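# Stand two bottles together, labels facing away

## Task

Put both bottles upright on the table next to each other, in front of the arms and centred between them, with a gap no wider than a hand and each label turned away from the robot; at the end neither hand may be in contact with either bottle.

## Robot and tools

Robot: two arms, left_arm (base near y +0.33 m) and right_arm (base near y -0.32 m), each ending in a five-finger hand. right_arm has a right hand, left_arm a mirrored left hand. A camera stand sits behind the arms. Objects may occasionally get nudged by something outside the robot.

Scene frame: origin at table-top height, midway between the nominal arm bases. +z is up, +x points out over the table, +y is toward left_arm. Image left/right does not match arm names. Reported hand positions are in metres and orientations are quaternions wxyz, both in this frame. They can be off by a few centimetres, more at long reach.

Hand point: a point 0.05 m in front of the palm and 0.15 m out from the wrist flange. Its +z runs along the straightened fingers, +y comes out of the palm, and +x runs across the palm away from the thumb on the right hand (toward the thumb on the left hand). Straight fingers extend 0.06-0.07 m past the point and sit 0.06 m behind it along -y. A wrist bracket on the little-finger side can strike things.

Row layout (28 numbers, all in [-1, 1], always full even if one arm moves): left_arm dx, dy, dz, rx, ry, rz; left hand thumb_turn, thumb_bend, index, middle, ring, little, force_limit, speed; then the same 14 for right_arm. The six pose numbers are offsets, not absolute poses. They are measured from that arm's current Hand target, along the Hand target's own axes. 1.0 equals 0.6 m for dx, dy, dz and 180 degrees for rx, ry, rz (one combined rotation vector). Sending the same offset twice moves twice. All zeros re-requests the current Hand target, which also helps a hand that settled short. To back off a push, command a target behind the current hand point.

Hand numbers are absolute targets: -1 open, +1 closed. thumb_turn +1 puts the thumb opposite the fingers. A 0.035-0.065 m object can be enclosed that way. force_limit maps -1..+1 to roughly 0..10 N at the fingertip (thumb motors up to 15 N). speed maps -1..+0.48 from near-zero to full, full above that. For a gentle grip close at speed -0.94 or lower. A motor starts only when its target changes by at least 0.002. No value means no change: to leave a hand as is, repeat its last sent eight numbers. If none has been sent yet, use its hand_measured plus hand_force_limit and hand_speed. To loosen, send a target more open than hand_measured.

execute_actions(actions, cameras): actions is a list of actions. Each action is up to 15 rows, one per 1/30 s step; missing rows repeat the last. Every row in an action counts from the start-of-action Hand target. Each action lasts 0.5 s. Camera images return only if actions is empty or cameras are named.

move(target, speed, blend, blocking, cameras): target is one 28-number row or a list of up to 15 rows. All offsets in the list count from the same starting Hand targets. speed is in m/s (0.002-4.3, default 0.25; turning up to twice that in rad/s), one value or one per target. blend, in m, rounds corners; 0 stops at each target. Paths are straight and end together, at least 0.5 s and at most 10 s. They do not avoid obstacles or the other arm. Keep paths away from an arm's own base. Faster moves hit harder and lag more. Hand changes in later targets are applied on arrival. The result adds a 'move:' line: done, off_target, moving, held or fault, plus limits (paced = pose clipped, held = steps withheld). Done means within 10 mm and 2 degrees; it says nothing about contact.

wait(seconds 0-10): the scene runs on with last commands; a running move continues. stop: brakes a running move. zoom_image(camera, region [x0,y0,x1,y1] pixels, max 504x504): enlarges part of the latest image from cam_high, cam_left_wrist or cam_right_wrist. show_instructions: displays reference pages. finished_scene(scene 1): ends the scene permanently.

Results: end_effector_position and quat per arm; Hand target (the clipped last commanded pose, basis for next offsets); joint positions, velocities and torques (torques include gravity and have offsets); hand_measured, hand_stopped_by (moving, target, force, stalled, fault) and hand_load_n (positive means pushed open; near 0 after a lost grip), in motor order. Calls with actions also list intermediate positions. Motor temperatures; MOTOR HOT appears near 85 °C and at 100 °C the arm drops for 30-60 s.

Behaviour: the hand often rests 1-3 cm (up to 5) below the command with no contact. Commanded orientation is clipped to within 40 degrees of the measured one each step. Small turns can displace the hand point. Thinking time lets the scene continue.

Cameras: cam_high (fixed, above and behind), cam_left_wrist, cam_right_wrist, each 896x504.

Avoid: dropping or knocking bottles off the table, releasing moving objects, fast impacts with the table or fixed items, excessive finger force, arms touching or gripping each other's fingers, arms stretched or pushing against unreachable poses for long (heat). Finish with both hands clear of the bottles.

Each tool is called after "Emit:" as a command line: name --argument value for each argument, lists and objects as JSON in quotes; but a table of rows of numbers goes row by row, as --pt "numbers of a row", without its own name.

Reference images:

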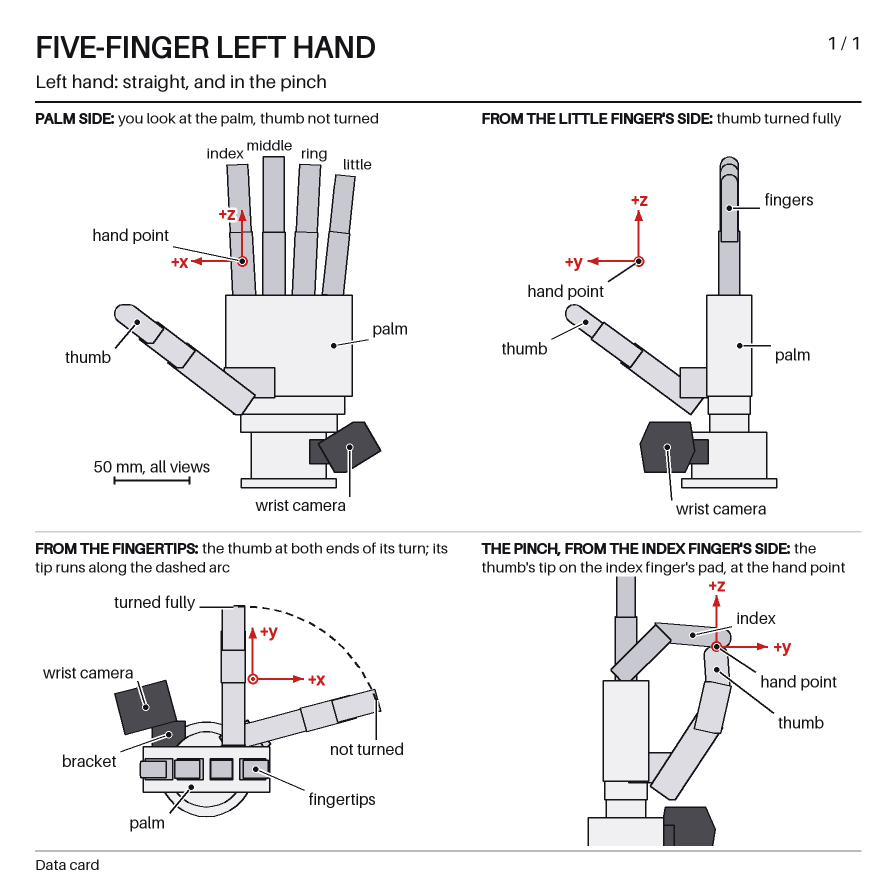

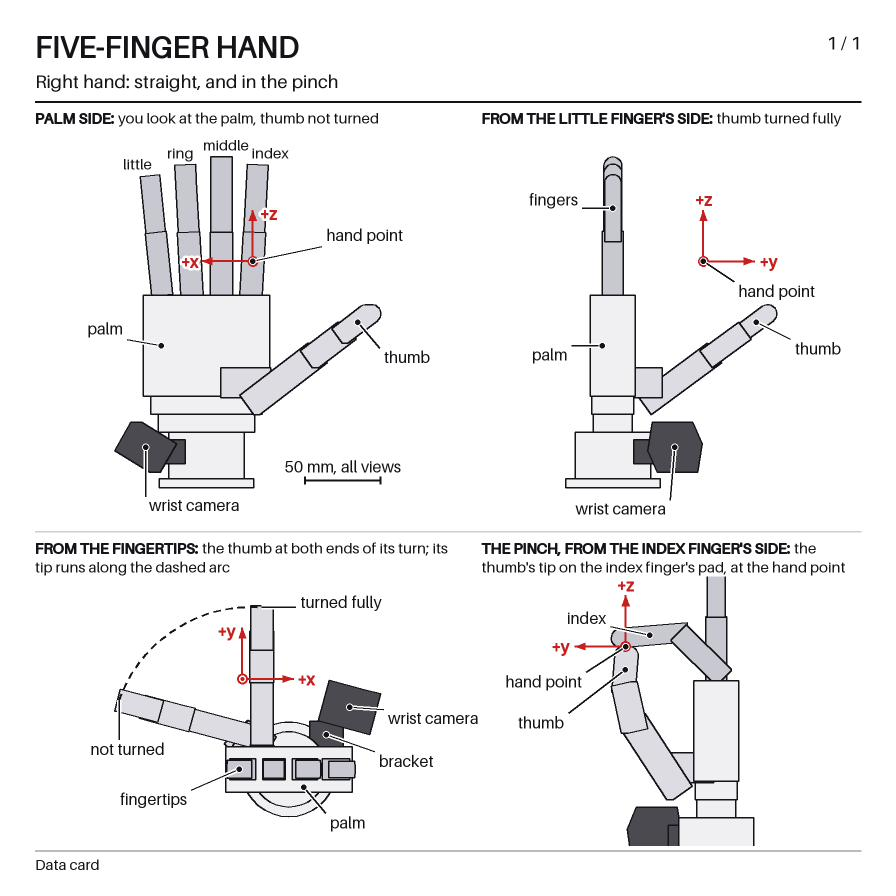

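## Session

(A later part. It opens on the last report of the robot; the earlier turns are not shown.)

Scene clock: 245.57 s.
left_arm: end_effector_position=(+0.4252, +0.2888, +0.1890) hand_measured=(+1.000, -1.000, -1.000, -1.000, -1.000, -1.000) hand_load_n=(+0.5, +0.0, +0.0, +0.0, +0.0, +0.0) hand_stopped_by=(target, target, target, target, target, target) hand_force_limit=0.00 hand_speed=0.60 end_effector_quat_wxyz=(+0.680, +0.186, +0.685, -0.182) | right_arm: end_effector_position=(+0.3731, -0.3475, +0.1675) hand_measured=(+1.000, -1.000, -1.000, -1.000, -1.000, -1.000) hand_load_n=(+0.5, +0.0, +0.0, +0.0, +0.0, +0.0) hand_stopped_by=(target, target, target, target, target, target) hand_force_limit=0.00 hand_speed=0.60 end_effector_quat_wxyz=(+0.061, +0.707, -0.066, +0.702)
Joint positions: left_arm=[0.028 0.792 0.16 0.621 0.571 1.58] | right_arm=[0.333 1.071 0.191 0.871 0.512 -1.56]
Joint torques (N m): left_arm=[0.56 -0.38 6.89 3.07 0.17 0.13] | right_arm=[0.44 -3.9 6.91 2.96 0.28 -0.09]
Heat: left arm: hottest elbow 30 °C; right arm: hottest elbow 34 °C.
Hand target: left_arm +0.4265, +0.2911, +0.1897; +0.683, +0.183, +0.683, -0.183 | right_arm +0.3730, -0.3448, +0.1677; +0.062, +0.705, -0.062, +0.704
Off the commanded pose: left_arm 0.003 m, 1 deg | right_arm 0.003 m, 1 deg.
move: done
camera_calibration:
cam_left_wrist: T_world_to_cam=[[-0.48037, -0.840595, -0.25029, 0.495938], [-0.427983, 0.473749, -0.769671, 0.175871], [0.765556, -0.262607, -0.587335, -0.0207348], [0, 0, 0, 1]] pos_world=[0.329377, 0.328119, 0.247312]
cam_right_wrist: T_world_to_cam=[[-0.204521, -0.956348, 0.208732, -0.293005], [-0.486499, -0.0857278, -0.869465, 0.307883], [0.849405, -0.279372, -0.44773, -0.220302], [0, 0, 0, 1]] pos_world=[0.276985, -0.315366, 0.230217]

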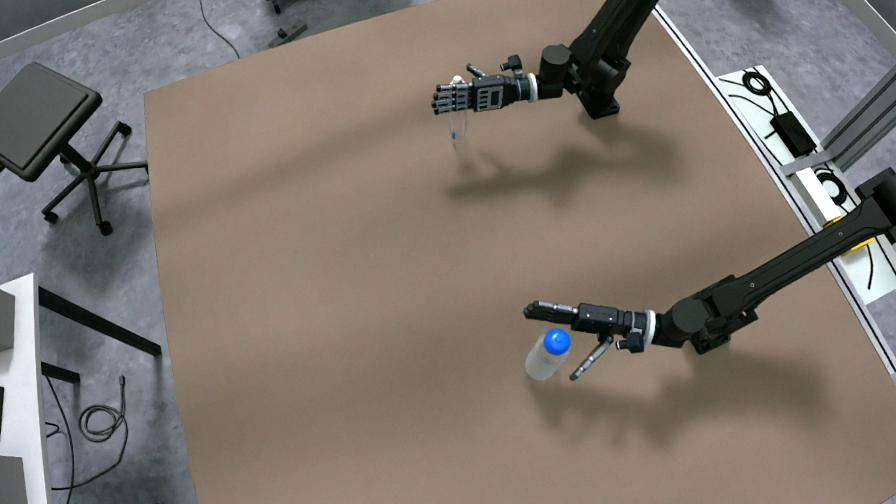

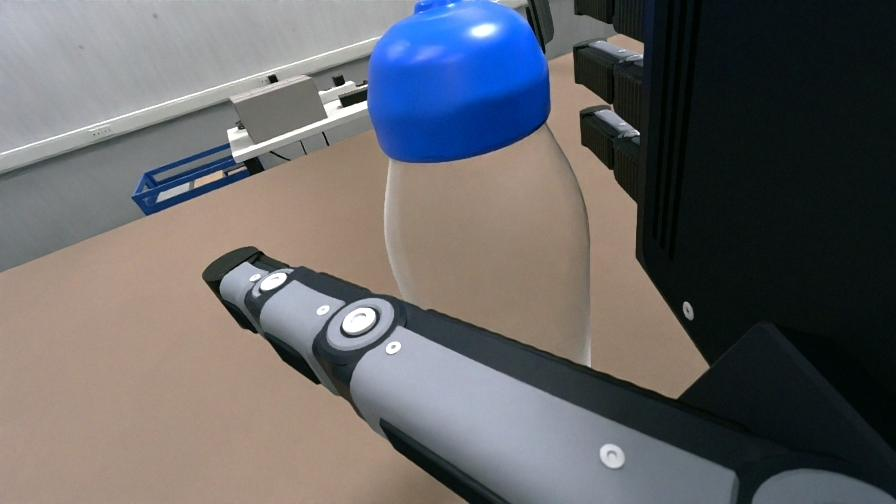

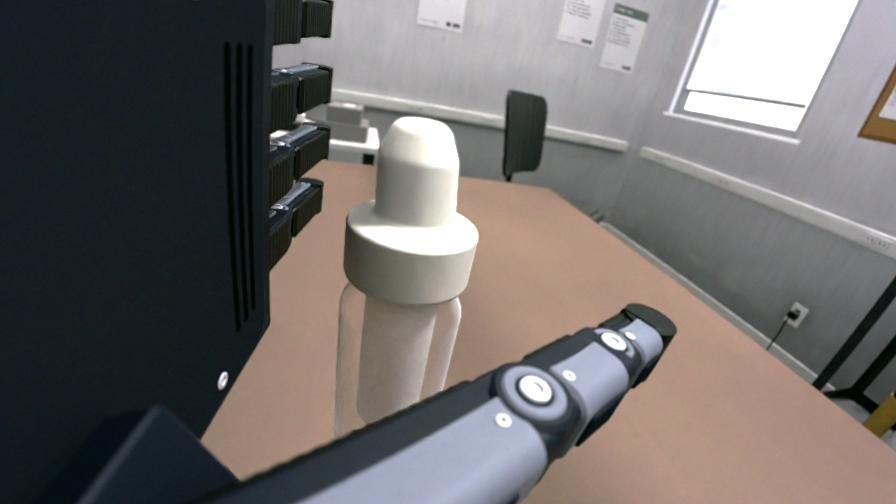

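Emit:
move --target '[0.136,0.0,-0.008,0,0,0,1,-1,-1,-1,-1,-1,0,0.6,-0.143,-0.007,0,0,0,0,1,-1,-1,-1,-1,-1,0,0.6]' --cameras '["all"]' --speed 0.12

Emit:
zoom_image --camera "cam_high" --region '[500, 270, 620, 390]'

Emit:
zoom_image --camera "cam_high" --region '[410, 50, 530, 170]'

Scene clock: 254.03 s.
left_arm: end_effector_position=(+0.4231, +0.2915, +0.1092) hand_measured=(+1.000, -1.000, -1.000, -1.000, -1.000, -1.000) hand_load_n=(+0.0, +0.0, +0.0, +0.0, +0.0, +0.0) hand_stopped_by=(target, target, target, target, target, target) hand_force_limit=0.00 hand_speed=0.60 end_effector_quat_wxyz=(+0.682, +0.187, +0.684, -0.181) | right_arm: end_effector_position=(+0.3729, -0.3436, +0.0806) hand_measured=(+1.000, -1.000, -1.000, -1.000, -1.000, -1.000) hand_load_n=(+0.5, +0.0, +0.0, +0.0, +0.0, +0.0) hand_stopped_by=(target, target, target, target, target, target) hand_force_limit=0.00 hand_speed=0.60 end_effector_quat_wxyz=(+0.062, +0.708, -0.066, +0.700)
Joint positions: left_arm=[0.042 1.42 0.055 1.359 0.585 1.58] | right_arm=[0.35 1.7 0.147 1.539 0.53 -1.558]
Joint torques (N m): left_arm=[0.67 -3.55 2.56 2.93 0.16 0.13] | right_arm=[0.56 -6.59 2.15 2.85 0.29 -0.1]
Heat: left arm: hottest elbow 29 °C; right arm: hottest elbow 33 °C.
Hand target: left_arm +0.4223, +0.2936, +0.1082; +0.683, +0.182, +0.683, -0.183 | right_arm +0.3736, -0.3406, +0.0819; +0.062, +0.705, -0.062, +0.704
Off the commanded pose: left_arm 0.002 m, 1 deg | right_arm 0.003 m, 1 deg.
joint sent to its limit (right arm) — joint 4 (wrist pitch), upper limit. The joint targets still meet the commanded pose.
move: done
camera_calibration:
cam_left_wrist: T_world_to_cam=[[-0.478832, -0.840781, -0.2526, 0.476832], [-0.424618, 0.473638, -0.7716, 0.111128], [0.768388, -0.262208, -0.583804, -0.0669659], [0, 0, 0, 1]] pos_world=[0.326965, 0.330718, 0.1671]
cam_right_wrist: T_world_to_cam=[[-0.203966, -0.956334, 0.209338, -0.27134], [-0.490536, -0.0852155, -0.867244, 0.234044], [0.847214, -0.279576, -0.451736, -0.256885], [0, 0, 0, 1]] pos_world=[0.277099, -0.311366, 0.143731]

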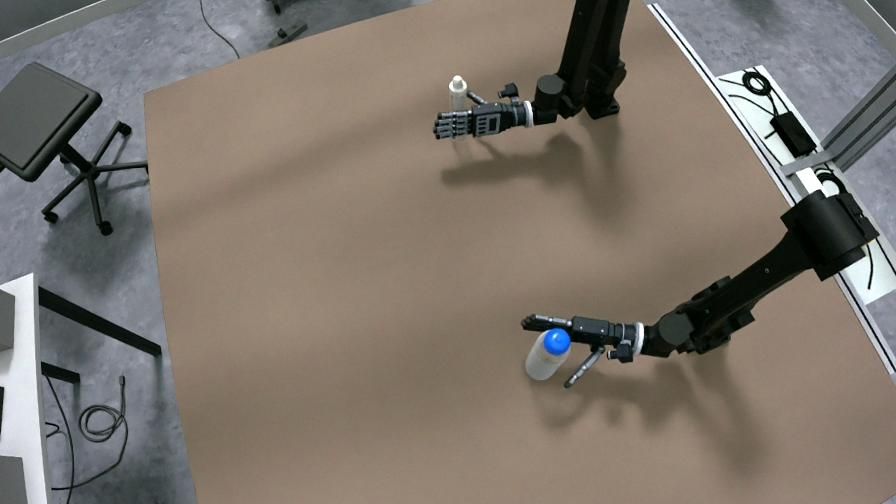

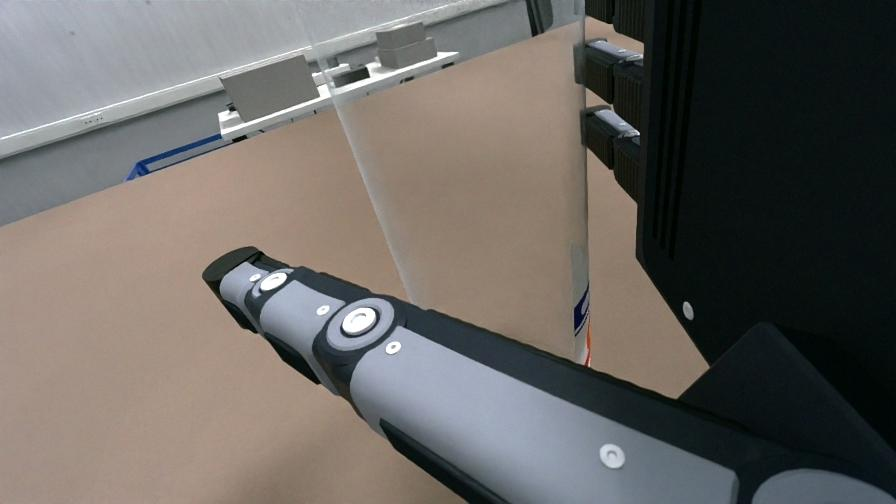

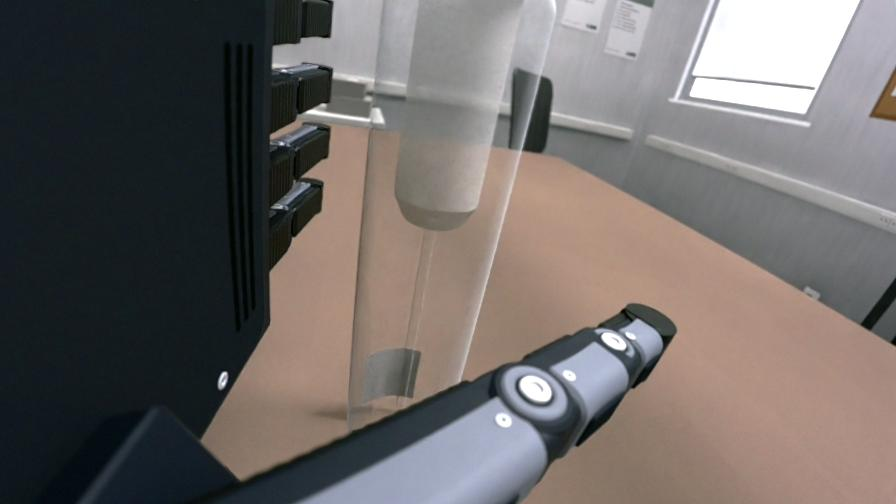

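Scaled by 4.200.

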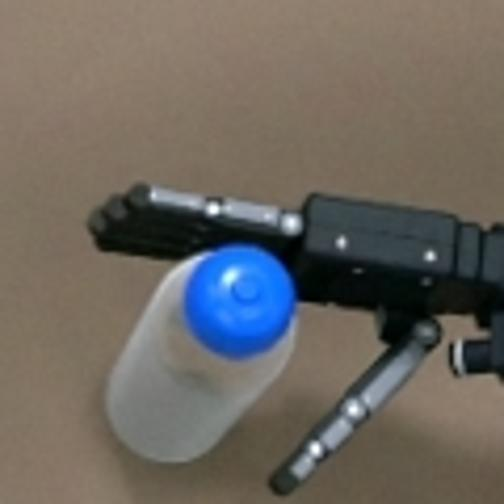

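Scaled by 4.200.

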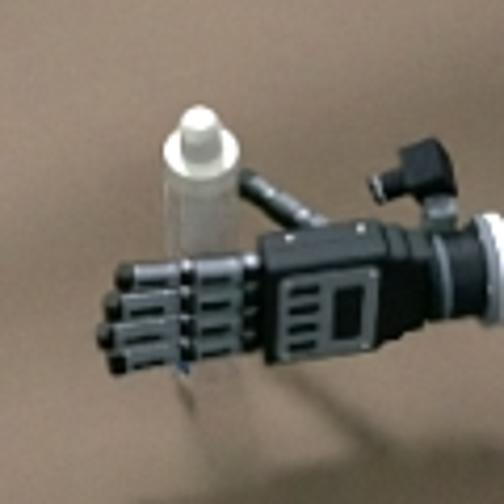

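Emit:
move --target '[0,0,0,0,0,0,1,0.6,0.7,0.7,0.7,0.7,-0.4,-0.75,0,0,0,0,0,0,1,0.8,0.9,0.9,0.9,0.9,-0.4,-0.75]' --cameras '["all"]'

Scene clock: 265.97 s.
left_arm: end_effector_position=(+0.4232, +0.2915, +0.1102) hand_measured=(+1.000, -0.648, -0.310, -0.288, -0.266, -0.244) hand_load_n=(+9.0, +11.5, +0.0, +0.5, +4.0, +5.5) hand_stopped_by=(target, force, force, force, force, force) hand_force_limit=-0.40 hand_speed=-0.75 end_effector_quat_wxyz=(+0.683, +0.187, +0.682, -0.181) | right_arm: end_effector_position=(+0.3729, -0.3436, +0.0807) hand_measured=(+1.000, -0.316, +0.404, +0.310, +0.752, +0.820) hand_load_n=(+2.5, +6.0, +4.5, +5.5, +3.0, +7.5) hand_stopped_by=(target, force, force, force, force, force) hand_force_limit=-0.40 hand_speed=-0.75 end_effector_quat_wxyz=(+0.062, +0.708, -0.066, +0.700)
Joint positions: left_arm=[0.042 1.422 0.055 1.364 0.585 1.58] | right_arm=[0.35 1.7 0.147 1.54 0.53 -1.559]
Joint torques (N m): left_arm=[0.44 -3.55 2.58 2.91 0.13 0.13] | right_arm=[0.44 -6.65 2.11 2.82 0.25 -0.11]
Heat: left arm: hottest elbow 28 °C; right arm: hottest elbow 31 °C.
Hand target: left_arm +0.4223, +0.2935, +0.1083; +0.683, +0.183, +0.683, -0.183 | right_arm +0.3736, -0.3407, +0.0819; +0.062, +0.705, -0.062, +0.704
Off the commanded pose: left_arm 0.003 m, 1 deg | right_arm 0.003 m, 1 deg.
joint sent to its limit (right arm) — joint 4 (wrist pitch), upper limit. The joint targets still meet the commanded pose.
move: done
camera_calibration:
cam_left_wrist: T_world_to_cam=[[-0.478135, -0.840505, -0.25483, 0.476984], [-0.421178, 0.474031, -0.773242, 0.110558], [0.770711, -0.262385, -0.580653, -0.0677678], [0, 0, 0, 1]] pos_world=[0.326857, 0.330719, 0.167688]
cam_right_wrist: T_world_to_cam=[[-0.204401, -0.956161, 0.209707, -0.271141], [-0.49, -0.085517, -0.867518, 0.233933], [0.84742, -0.280078, -0.451039, -0.257124], [0, 0, 0, 1]] pos_world=[0.277097, -0.311264, 0.143829]

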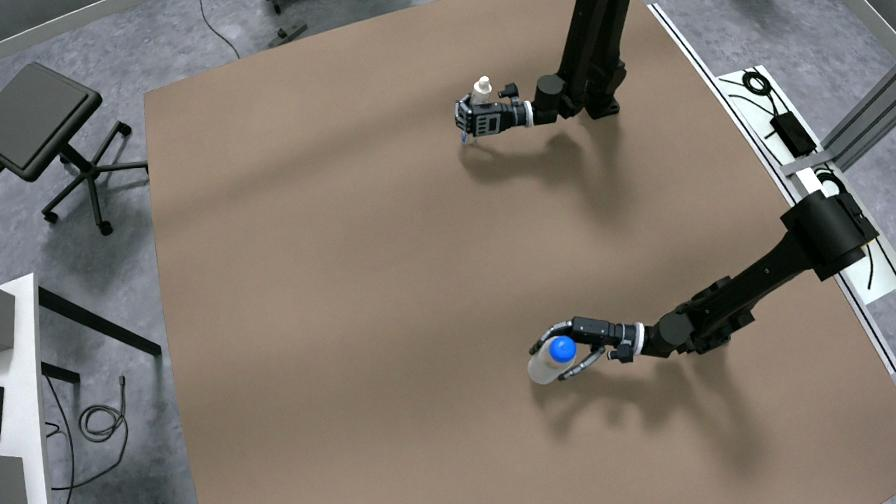

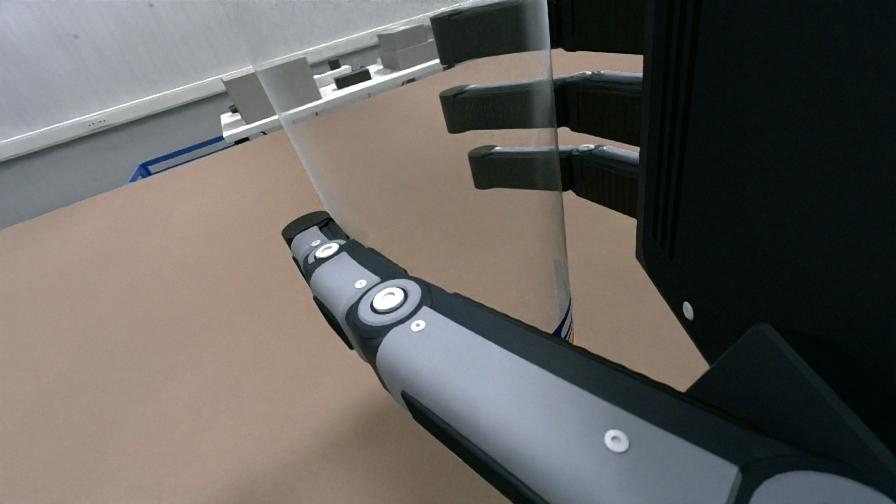

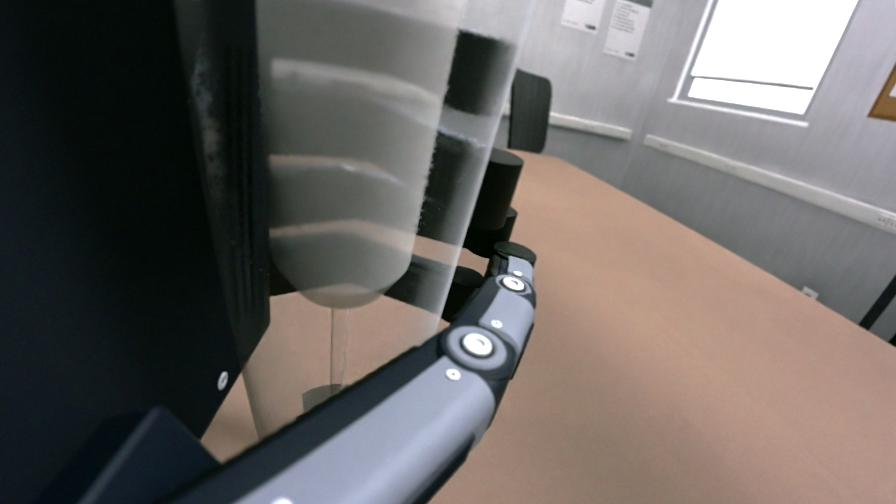

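Emit:
zoom_image --camera "cam_high" --region '[500, 290, 620, 410]'

Emit:
zoom_image --camera "cam_high" --region '[420, 50, 540, 170]'

Scaled by 4.200.

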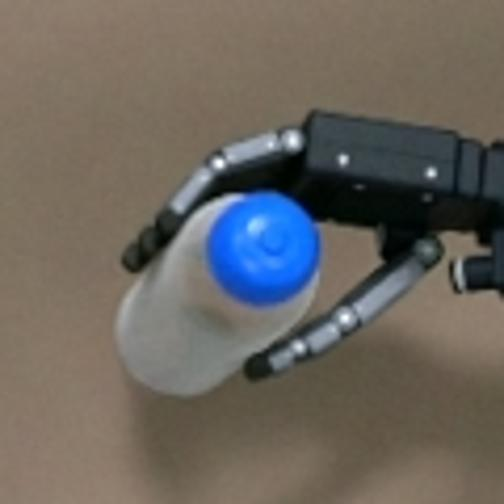

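Scaled by 4.200.

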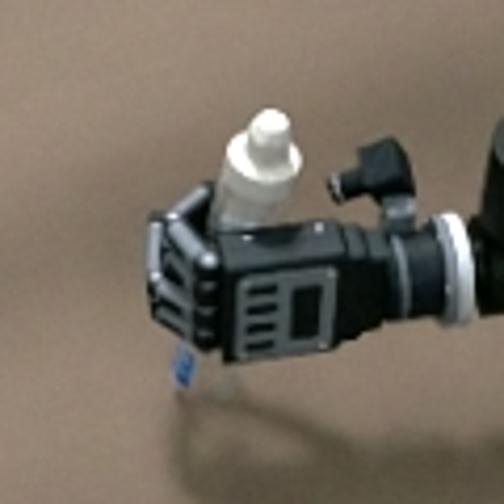

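Emit:
move --pt "-0.083 0 0 0 0 0 1 0.6 0.7 0.7 0.7 0.7 -0.4 -0.75 0.083 0 0 0 -0.04 0 1 0.8 0.9 0.9 0.9 0.9 -0.4 -0.75" --pt "-0.083 -0.3487 0.1878 -0.25 0 0 1 0.6 0.7 0.7 0.7 0.7 -0.4 -0.75 0.1 0 0 0 -0.083 0 1 0.8 0.9 0.9 0.9 0.9 -0.4 -0.75" --cameras '["all"]' --blend 0.02 --speed 0.2

Emit:
zoom_image --camera "cam_high" --region '[420, 50, 540, 170]'

Emit:
zoom_image --camera "cam_high" --region '[440, 180, 580, 320]'

Scene clock: 288.33 s.
left_arm: end_effector_position=(+0.4114, +0.0664, +0.1548) hand_measured=(+1.000, -0.648, -0.310, -0.288, -0.266, -0.244) hand_load_n=(+9.0, +11.0, +0.0, +1.0, +3.5, +5.5) hand_stopped_by=(target, force, force, force, force, force) hand_force_limit=-0.40 hand_speed=-0.75 end_effector_quat_wxyz=(+0.700, -0.094, +0.702, +0.091) | right_arm: end_effector_position=(+0.3559, -0.3440, +0.1159) hand_measured=(+1.000, -0.316, +0.404, +0.310, +0.752, +0.820) hand_load_n=(+2.5, +6.0, +4.5, +5.5, +3.0, +7.5) hand_stopped_by=(target, force, force, force, force, force) hand_force_limit=-0.40 hand_speed=-0.75 end_effector_quat_wxyz=(+0.064, +0.805, -0.056, +0.587)
Joint positions: left_arm=[-1.091 1.668 0.706 0.949 -1.338 1.555] | right_arm=[0.338 0.965 0.241 0.374 0.487 -1.44]
Joint torques (N m): left_arm=[-0.21 -10.05 7.19 1.25 -0.13 0.37] | right_arm=[-1.08 -5.07 12.42 1.78 0.16 0.06]
Heat: left arm: hottest shoulder 27 °C; right arm: hottest elbow 29 °C.
Hand target: left_arm +0.4156, +0.0560, +0.1579; +0.701, -0.093, +0.701, +0.093 | right_arm +0.3737, -0.3407, +0.1420; +0.053, +0.790, -0.070, +0.607
Off the commanded pose: left_arm 0.012 m, 0 deg | right_arm 0.032 m, 3 deg.
move: off_target (left_arm, right_arm)
camera_calibration:
cam_left_wrist: T_world_to_cam=[[0.261024, -0.934288, -0.242841, -0.00624923], [-0.63174, 0.0248845, -0.774781, 0.363321], [0.729912, 0.355649, -0.583732, -0.115619], [0, 0, 0, 1]] pos_world=[0.315548, 0.0262401, 0.212486]
cam_right_wrist: T_world_to_cam=[[-0.124611, -0.960422, 0.249123, -0.316841], [-0.723078, -0.0840302, -0.685636, 0.318434], [0.679434, -0.265573, -0.683989, -0.135122], [0, 0, 0, 1]] pos_world=[0.282578, -0.313428, 0.204841]

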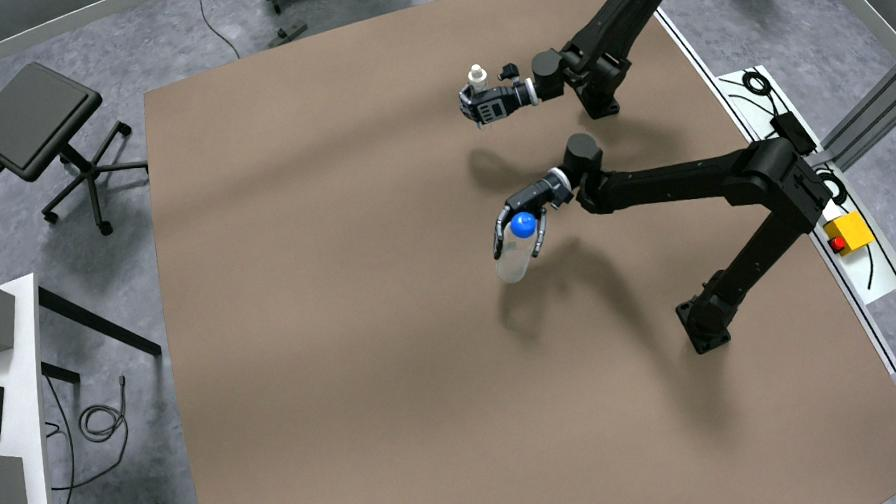

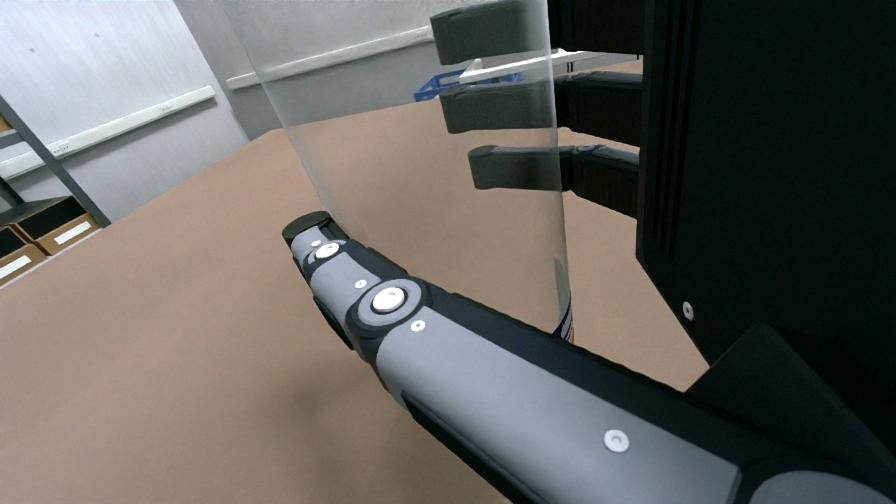

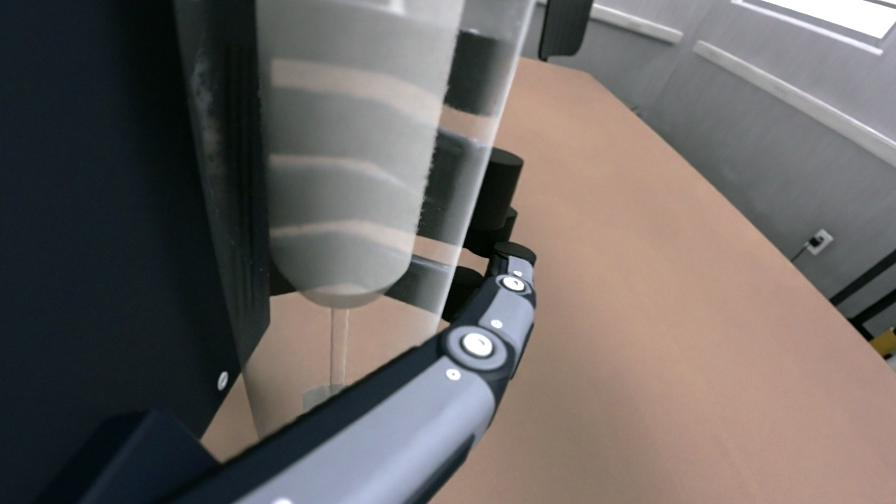

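Scaled by 4.200.

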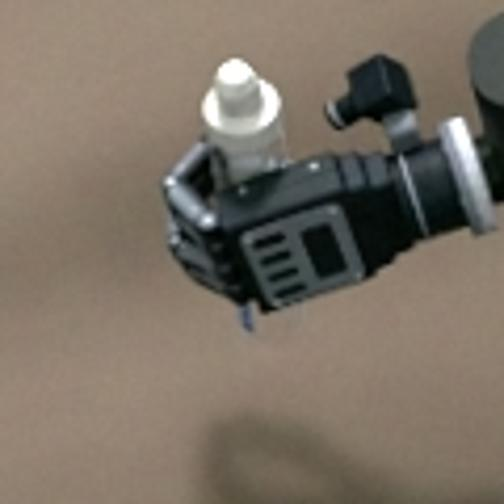

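Scaled by 3.600.

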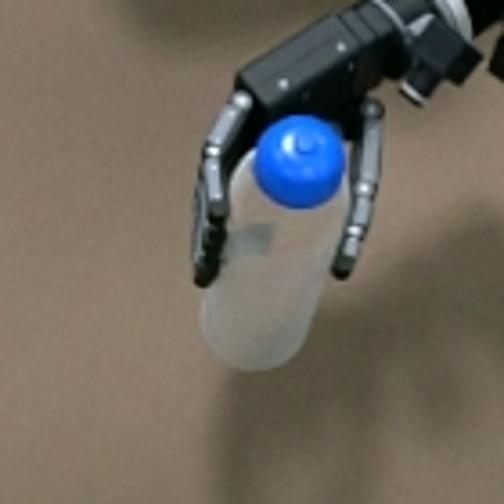

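Emit:
move --target '[0.08,0,0,0,0,0,1,0.6,0.7,0.7,0.7,0.7,-0.4,-0.75,0.0,0,0,0,0.028,0,1,0.8,0.9,0.9,0.9,0.9,-0.4,-0.75]' --cameras '["all"]' --speed 0.1

Emit:
zoom_image --camera "cam_high" --region '[420, 50, 540, 170]'

Emit:
zoom_image --camera "cam_high" --region '[440, 180, 580, 320]'

Scene clock: 301.53 s.
left_arm: end_effector_position=(+0.4131, +0.0630, +0.1124) hand_measured=(+1.000, -0.648, -0.310, -0.288, -0.266, -0.244) hand_load_n=(+5.0, +10.5, +1.0, +1.0, +3.0, +4.0) hand_stopped_by=(target, force, force, force, force, force) hand_force_limit=-0.40 hand_speed=-0.75 end_effector_quat_wxyz=(+0.698, -0.091, +0.703, +0.096) | right_arm: end_effector_position=(+0.3715, -0.3415, +0.1391) hand_measured=(+1.000, -0.316, +0.404, +0.310, +0.752, +0.820) hand_load_n=(+2.5, +6.0, +4.5, +5.5, +3.0, +8.0) hand_stopped_by=(target, force, force, force, force, force) hand_force_limit=-0.40 hand_speed=-0.75 end_effector_quat_wxyz=(+0.054, +0.767, -0.070, +0.636)
Joint positions: left_arm=[-1.091 1.796 0.707 1.063 -1.341 1.554] | right_arm=[0.338 1.011 0.241 0.557 0.502 -1.462]
Joint torques (N m): left_arm=[-0.15 -10.4 5.41 2.32 -0.07 0.3] | right_arm=[-0.15 -3.72 7.99 2.95 0.38 -0.12]
Heat: left arm: hottest elbow 28 °C; right arm: hottest elbow 31 °C.
Hand target: left_arm +0.4155, +0.0560, +0.1100; +0.701, -0.093, +0.701, +0.093 | right_arm +0.3737, -0.3407, +0.1420; +0.056, +0.763, -0.067, +0.641
Off the commanded pose: left_arm 0.008 m, 1 deg | right_arm 0.004 m, 1 deg.
move: done
camera_calibration:
cam_left_wrist: T_world_to_cam=[[0.262389, -0.930833, -0.254367, -0.0195753], [-0.636459, 0.0311932, -0.77068, 0.332806], [0.725308, 0.364112, -0.584252, -0.138987], [0, 0, 0, 1]] pos_world=[0.317762, 0.0220044, 0.170304]
cam_right_wrist: T_world_to_cam=[[-0.162501, -0.963865, 0.211088, -0.300183], [-0.630968, -0.0629661, -0.77325, 0.330951], [0.7586, -0.258843, -0.597935, -0.168406], [0, 0, 0, 1]] pos_world=[0.287793, -0.312088, 0.218577]

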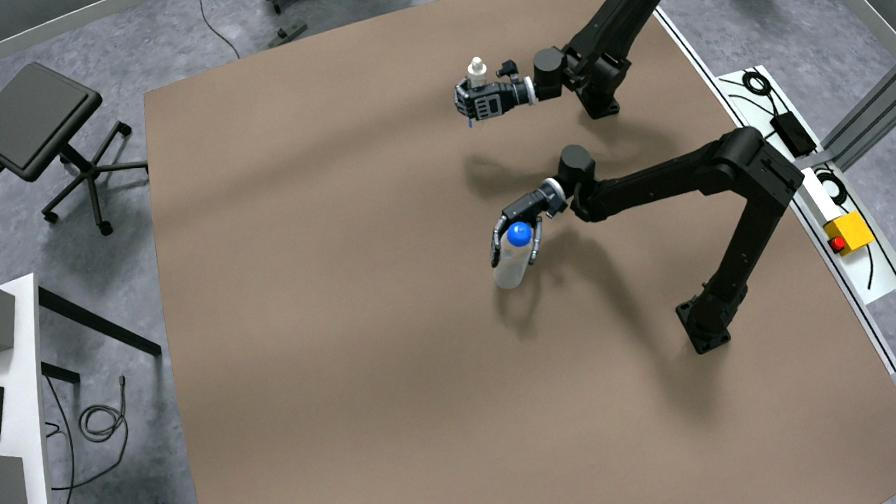

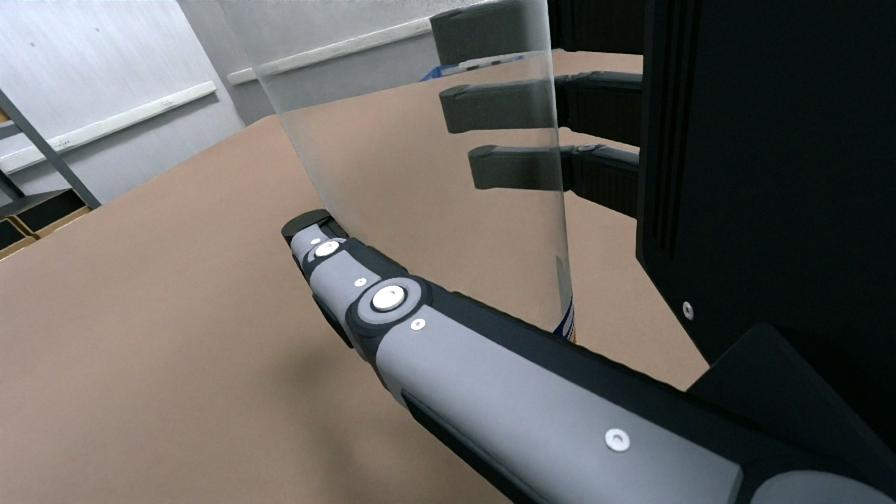

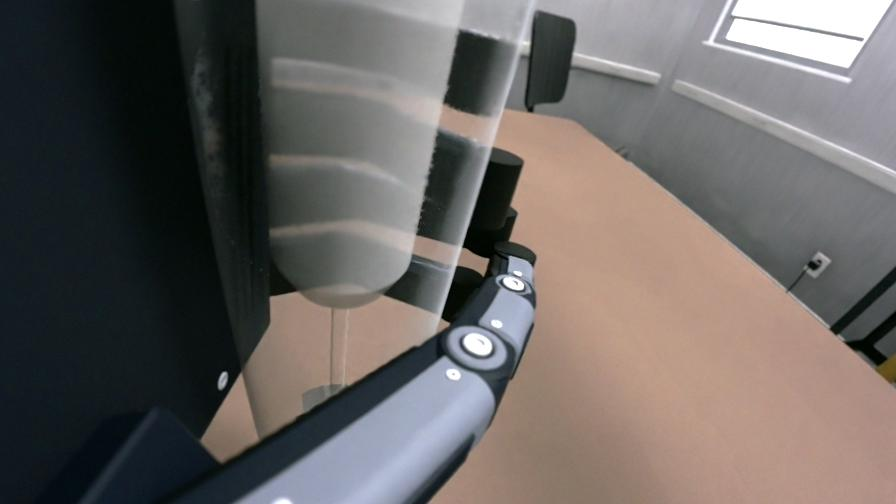

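Scaled by 4.200.

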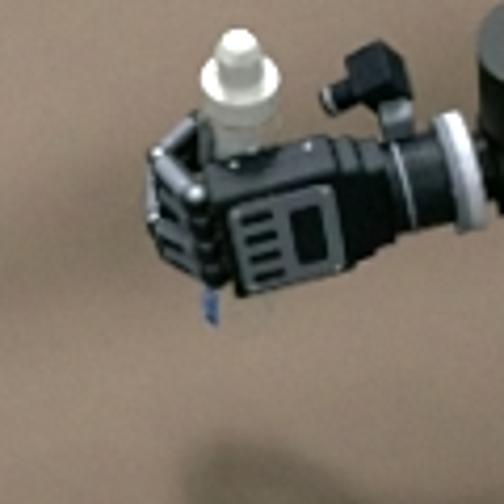

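Scaled by 3.600.

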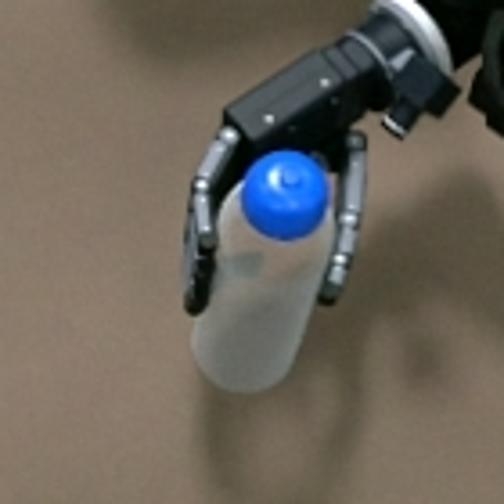

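Emit:
move --target '[0,0,0,0,0,0,1,-1,-1,-1,-1,-1,-0.4,-0.8,0,0,0,0,0,0,1,0.8,0.9,0.9,0.9,0.9,-0.4,-0.75]' --cameras '["all"]' --speed 0.1

Emit:
zoom_image --camera "cam_high" --region '[440, 180, 580, 320]'

Scene clock: 306.60 s.
left_arm: end_effector_position=(+0.4131, +0.0630, +0.1114) hand_measured=(+1.000, -1.000, -1.000, -1.000, -1.000, -1.000) hand_load_n=(+0.0, +0.0, +0.0, +0.0, +0.0, +0.0) hand_stopped_by=(target, target, target, target, target, target) hand_force_limit=-0.40 hand_speed=-0.80 end_effector_quat_wxyz=(+0.698, -0.091, +0.703, +0.096) | right_arm: end_effector_position=(+0.3715, -0.3415, +0.1390) hand_measured=(+1.000, -0.316, +0.404, +0.310, +0.752, +0.820) hand_load_n=(+2.5, +6.0, +4.5, +5.5, +3.0, +8.0) hand_stopped_by=(target, force, force, force, force, force) hand_force_limit=-0.40 hand_speed=-0.75 end_effector_quat_wxyz=(+0.054, +0.767, -0.069, +0.636)
Joint positions: left_arm=[-1.091 1.799 0.707 1.067 -1.341 1.554] | right_arm=[0.338 1.011 0.241 0.557 0.502 -1.462]
Joint torques (N m): left_arm=[-0.15 -10.52 5.45 2.32 -0.08 0.31] | right_arm=[-0.32 -3.78 8.02 2.93 0.38 -0.12]
Heat: left arm: hottest shoulder 28 °C; right arm: hottest elbow 31 °C.
Hand target: left_arm +0.4155, +0.0560, +0.1099; +0.701, -0.093, +0.701, +0.093 | right_arm +0.3737, -0.3407, +0.1419; +0.056, +0.763, -0.067, +0.641
Off the commanded pose: left_arm 0.008 m, 1 deg | right_arm 0.004 m, 1 deg.
move: done
camera_calibration:
cam_left_wrist: T_world_to_cam=[[0.26242, -0.930835, -0.254326, -0.0198463], [-0.636344, 0.0311963, -0.770775, 0.332014], [0.725398, 0.364105, -0.584145, -0.139618], [0, 0, 0, 1]] pos_world=[0.317762, 0.0220045, 0.169303]
cam_right_wrist: T_world_to_cam=[[-0.162338, -0.963755, 0.211714, -0.300234], [-0.631292, -0.0634604, -0.772944, 0.330832], [0.758364, -0.259132, -0.598109, -0.168365], [0, 0, 0, 1]] pos_world=[0.287794, -0.311986, 0.218578]

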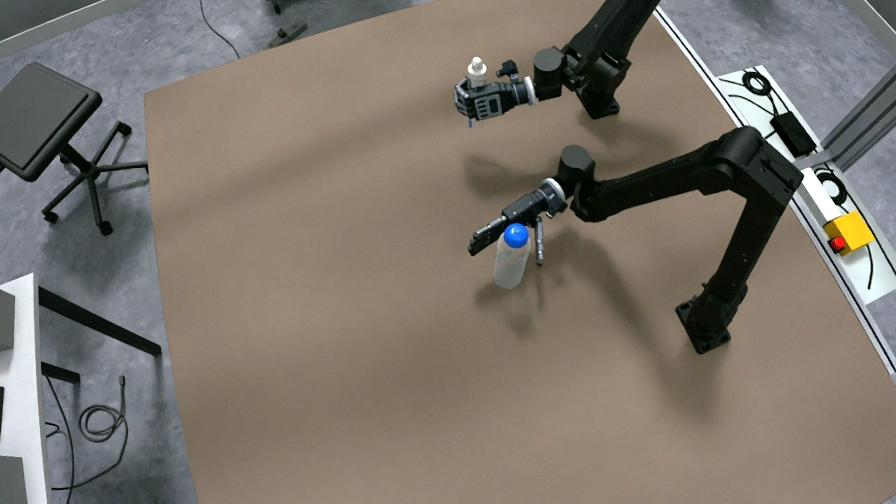

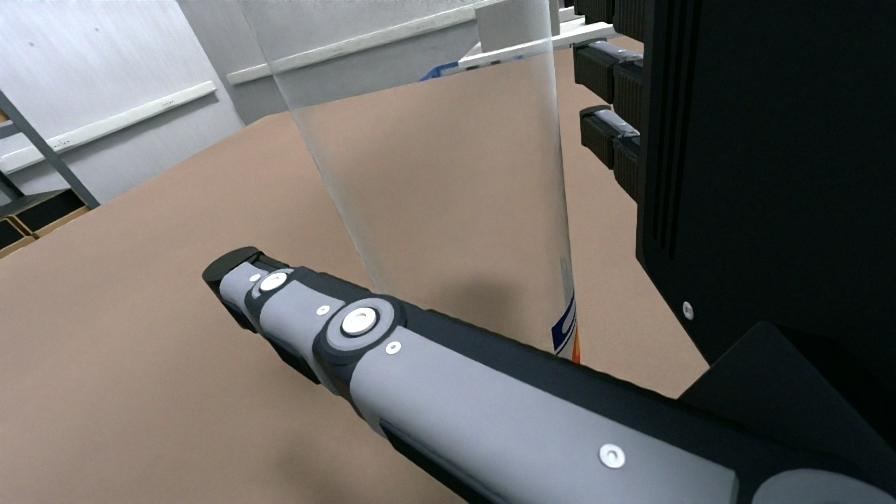

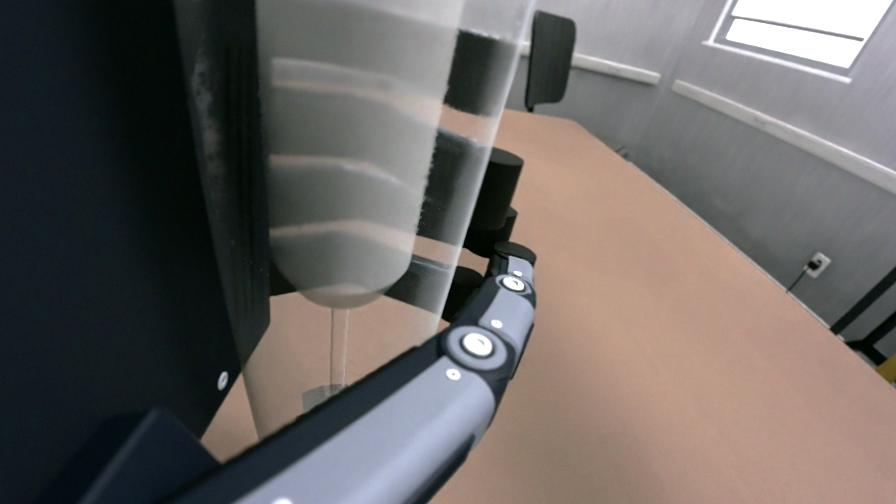

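Scaled by 3.600.

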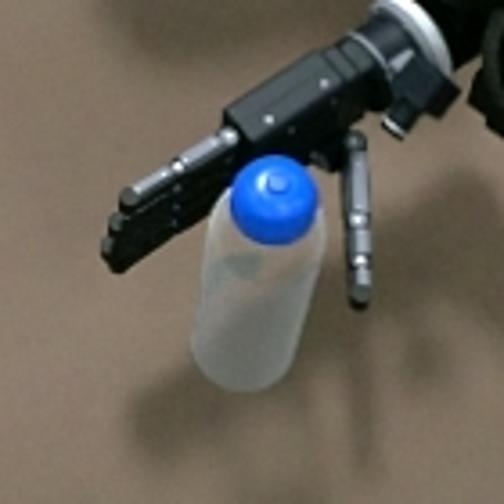

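Emit:
move --pt "0 0 -0.2 0 0 0 1 -1 -1 -1 -1 -1 -0.4 -0.8 0 0 0 0 0 0 1 0.8 0.9 0.9 0.9 0.9 -0.4 -0.75" --pt "0 0.141 -0.165 0.222 0 0 1 -1 -1 -1 -1 -1 -0.4 -0.8 0 0 0 0 0 0 1 0.8 0.9 0.9 0.9 0.9 -0.4 -0.75" --pt "0 0.221 -0.038 0.444 0 0 1 -1 -1 -1 -1 -1 -0.4 -0.8 0 0 0 0 0 0 1 0.8 0.9 0.9 0.9 0.9 -0.4 -0.75" --cameras '["all"]' --speed '[0.12,0.25,0.25]' --blend 0.01

Emit:
zoom_image --camera "cam_high" --region '[440, 180, 580, 320]'

Scene clock: 328.47 s.
left_arm: end_effector_position=(+0.2985, +0.1167, +0.1027) hand_measured=(+1.000, -1.000, -1.000, -1.000, -1.000, -1.000) hand_load_n=(+0.0, +0.0, +0.0, +0.0, +0.0, +0.0) hand_stopped_by=(target, target, target, target, target, target) hand_force_limit=-0.40 hand_speed=-0.80 end_effector_quat_wxyz=(+0.677, +0.183, +0.692, -0.172) | right_arm: end_effector_position=(+0.3715, -0.3415, +0.1390) hand_measured=(+1.000, -0.316, +0.404, +0.310, +0.752, +0.820) hand_load_n=(+2.5, +6.0, +4.5, +5.5, +3.0, +8.0) hand_stopped_by=(target, force, force, force, force, force) hand_force_limit=-0.40 hand_speed=-0.75 end_effector_quat_wxyz=(+0.054, +0.767, -0.069, +0.636)
Joint positions: left_arm=[-1.246 1.421 0.04 1.348 -0.722 1.56] | right_arm=[0.338 1.011 0.241 0.557 0.502 -1.462]
Joint torques (N m): left_arm=[-0.73 -3.31 3.78 1.91 -0.16 0.22] | right_arm=[-0.21 -3.72 8.03 2.95 0.38 -0.12]
Heat: left arm: hottest shoulder 28 °C; right arm: hottest elbow 31 °C.
Hand target: left_arm +0.2989, +0.1100, +0.1026; +0.677, +0.185, +0.691, -0.174 (not the last commanded pose) | right_arm +0.3737, -0.3407, +0.1419; +0.056, +0.763, -0.067, +0.641
Off the commanded pose: left_arm 0.086 m, 36 deg | right_arm 0.004 m, 1 deg.
move: held (left_arm; a check stopped the path); path passed 2 of 3 targets; limits=held
pose unreachable (left arm): on one or more control steps of this call, first in action 0 (counted from 0), this arm could not follow its commanded pose, so it was not sent that pose on those steps. It may still have moved: this result reports where it is.
cause: moving toward the commanded pose would bring two parts of the arm too close to each other (joints 2 (shoulder) and 3 (elbow) lie between them).
camera_calibration:
cam_left_wrist: T_world_to_cam=[[-0.466956, -0.846268, -0.256481, 0.266078], [-0.444535, 0.475383, -0.75921, 0.140376], [0.764422, -0.240503, -0.598179, -0.0208111], [0, 0, 0, 1]] pos_world=[0.202557, 0.153436, 0.16237]
cam_right_wrist: T_world_to_cam=[[-0.162338, -0.963755, 0.211714, -0.300234], [-0.631292, -0.0634604, -0.772944, 0.330832], [0.758364, -0.259132, -0.598109, -0.168365], [0, 0, 0, 1]] pos_world=[0.287794, -0.311986, 0.218578]

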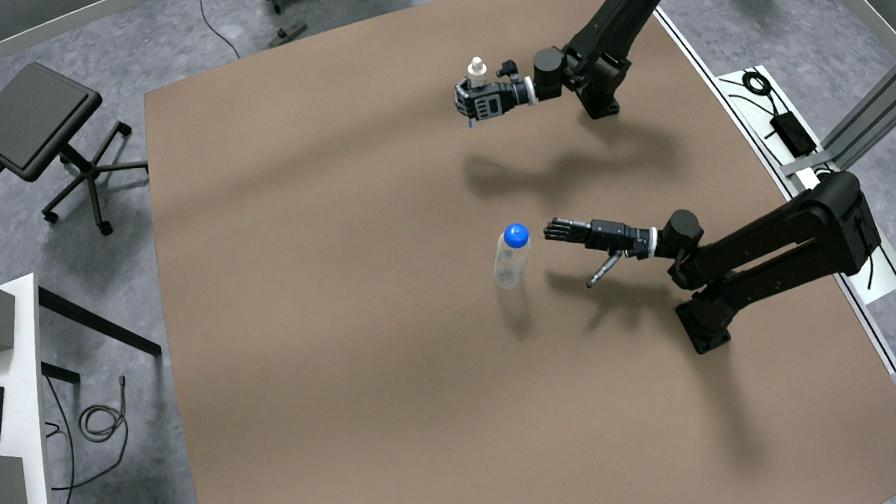

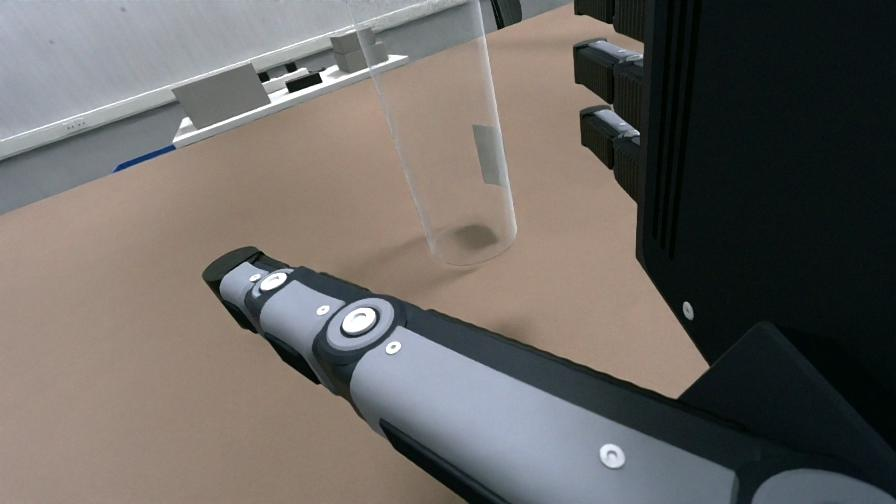

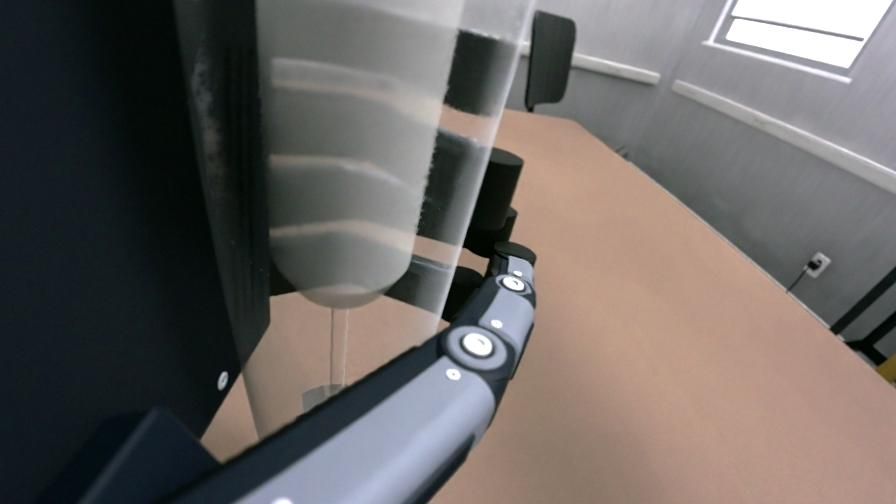

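Scaled by 3.600.

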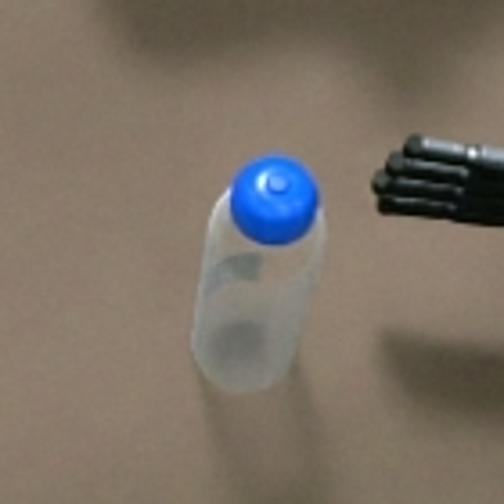

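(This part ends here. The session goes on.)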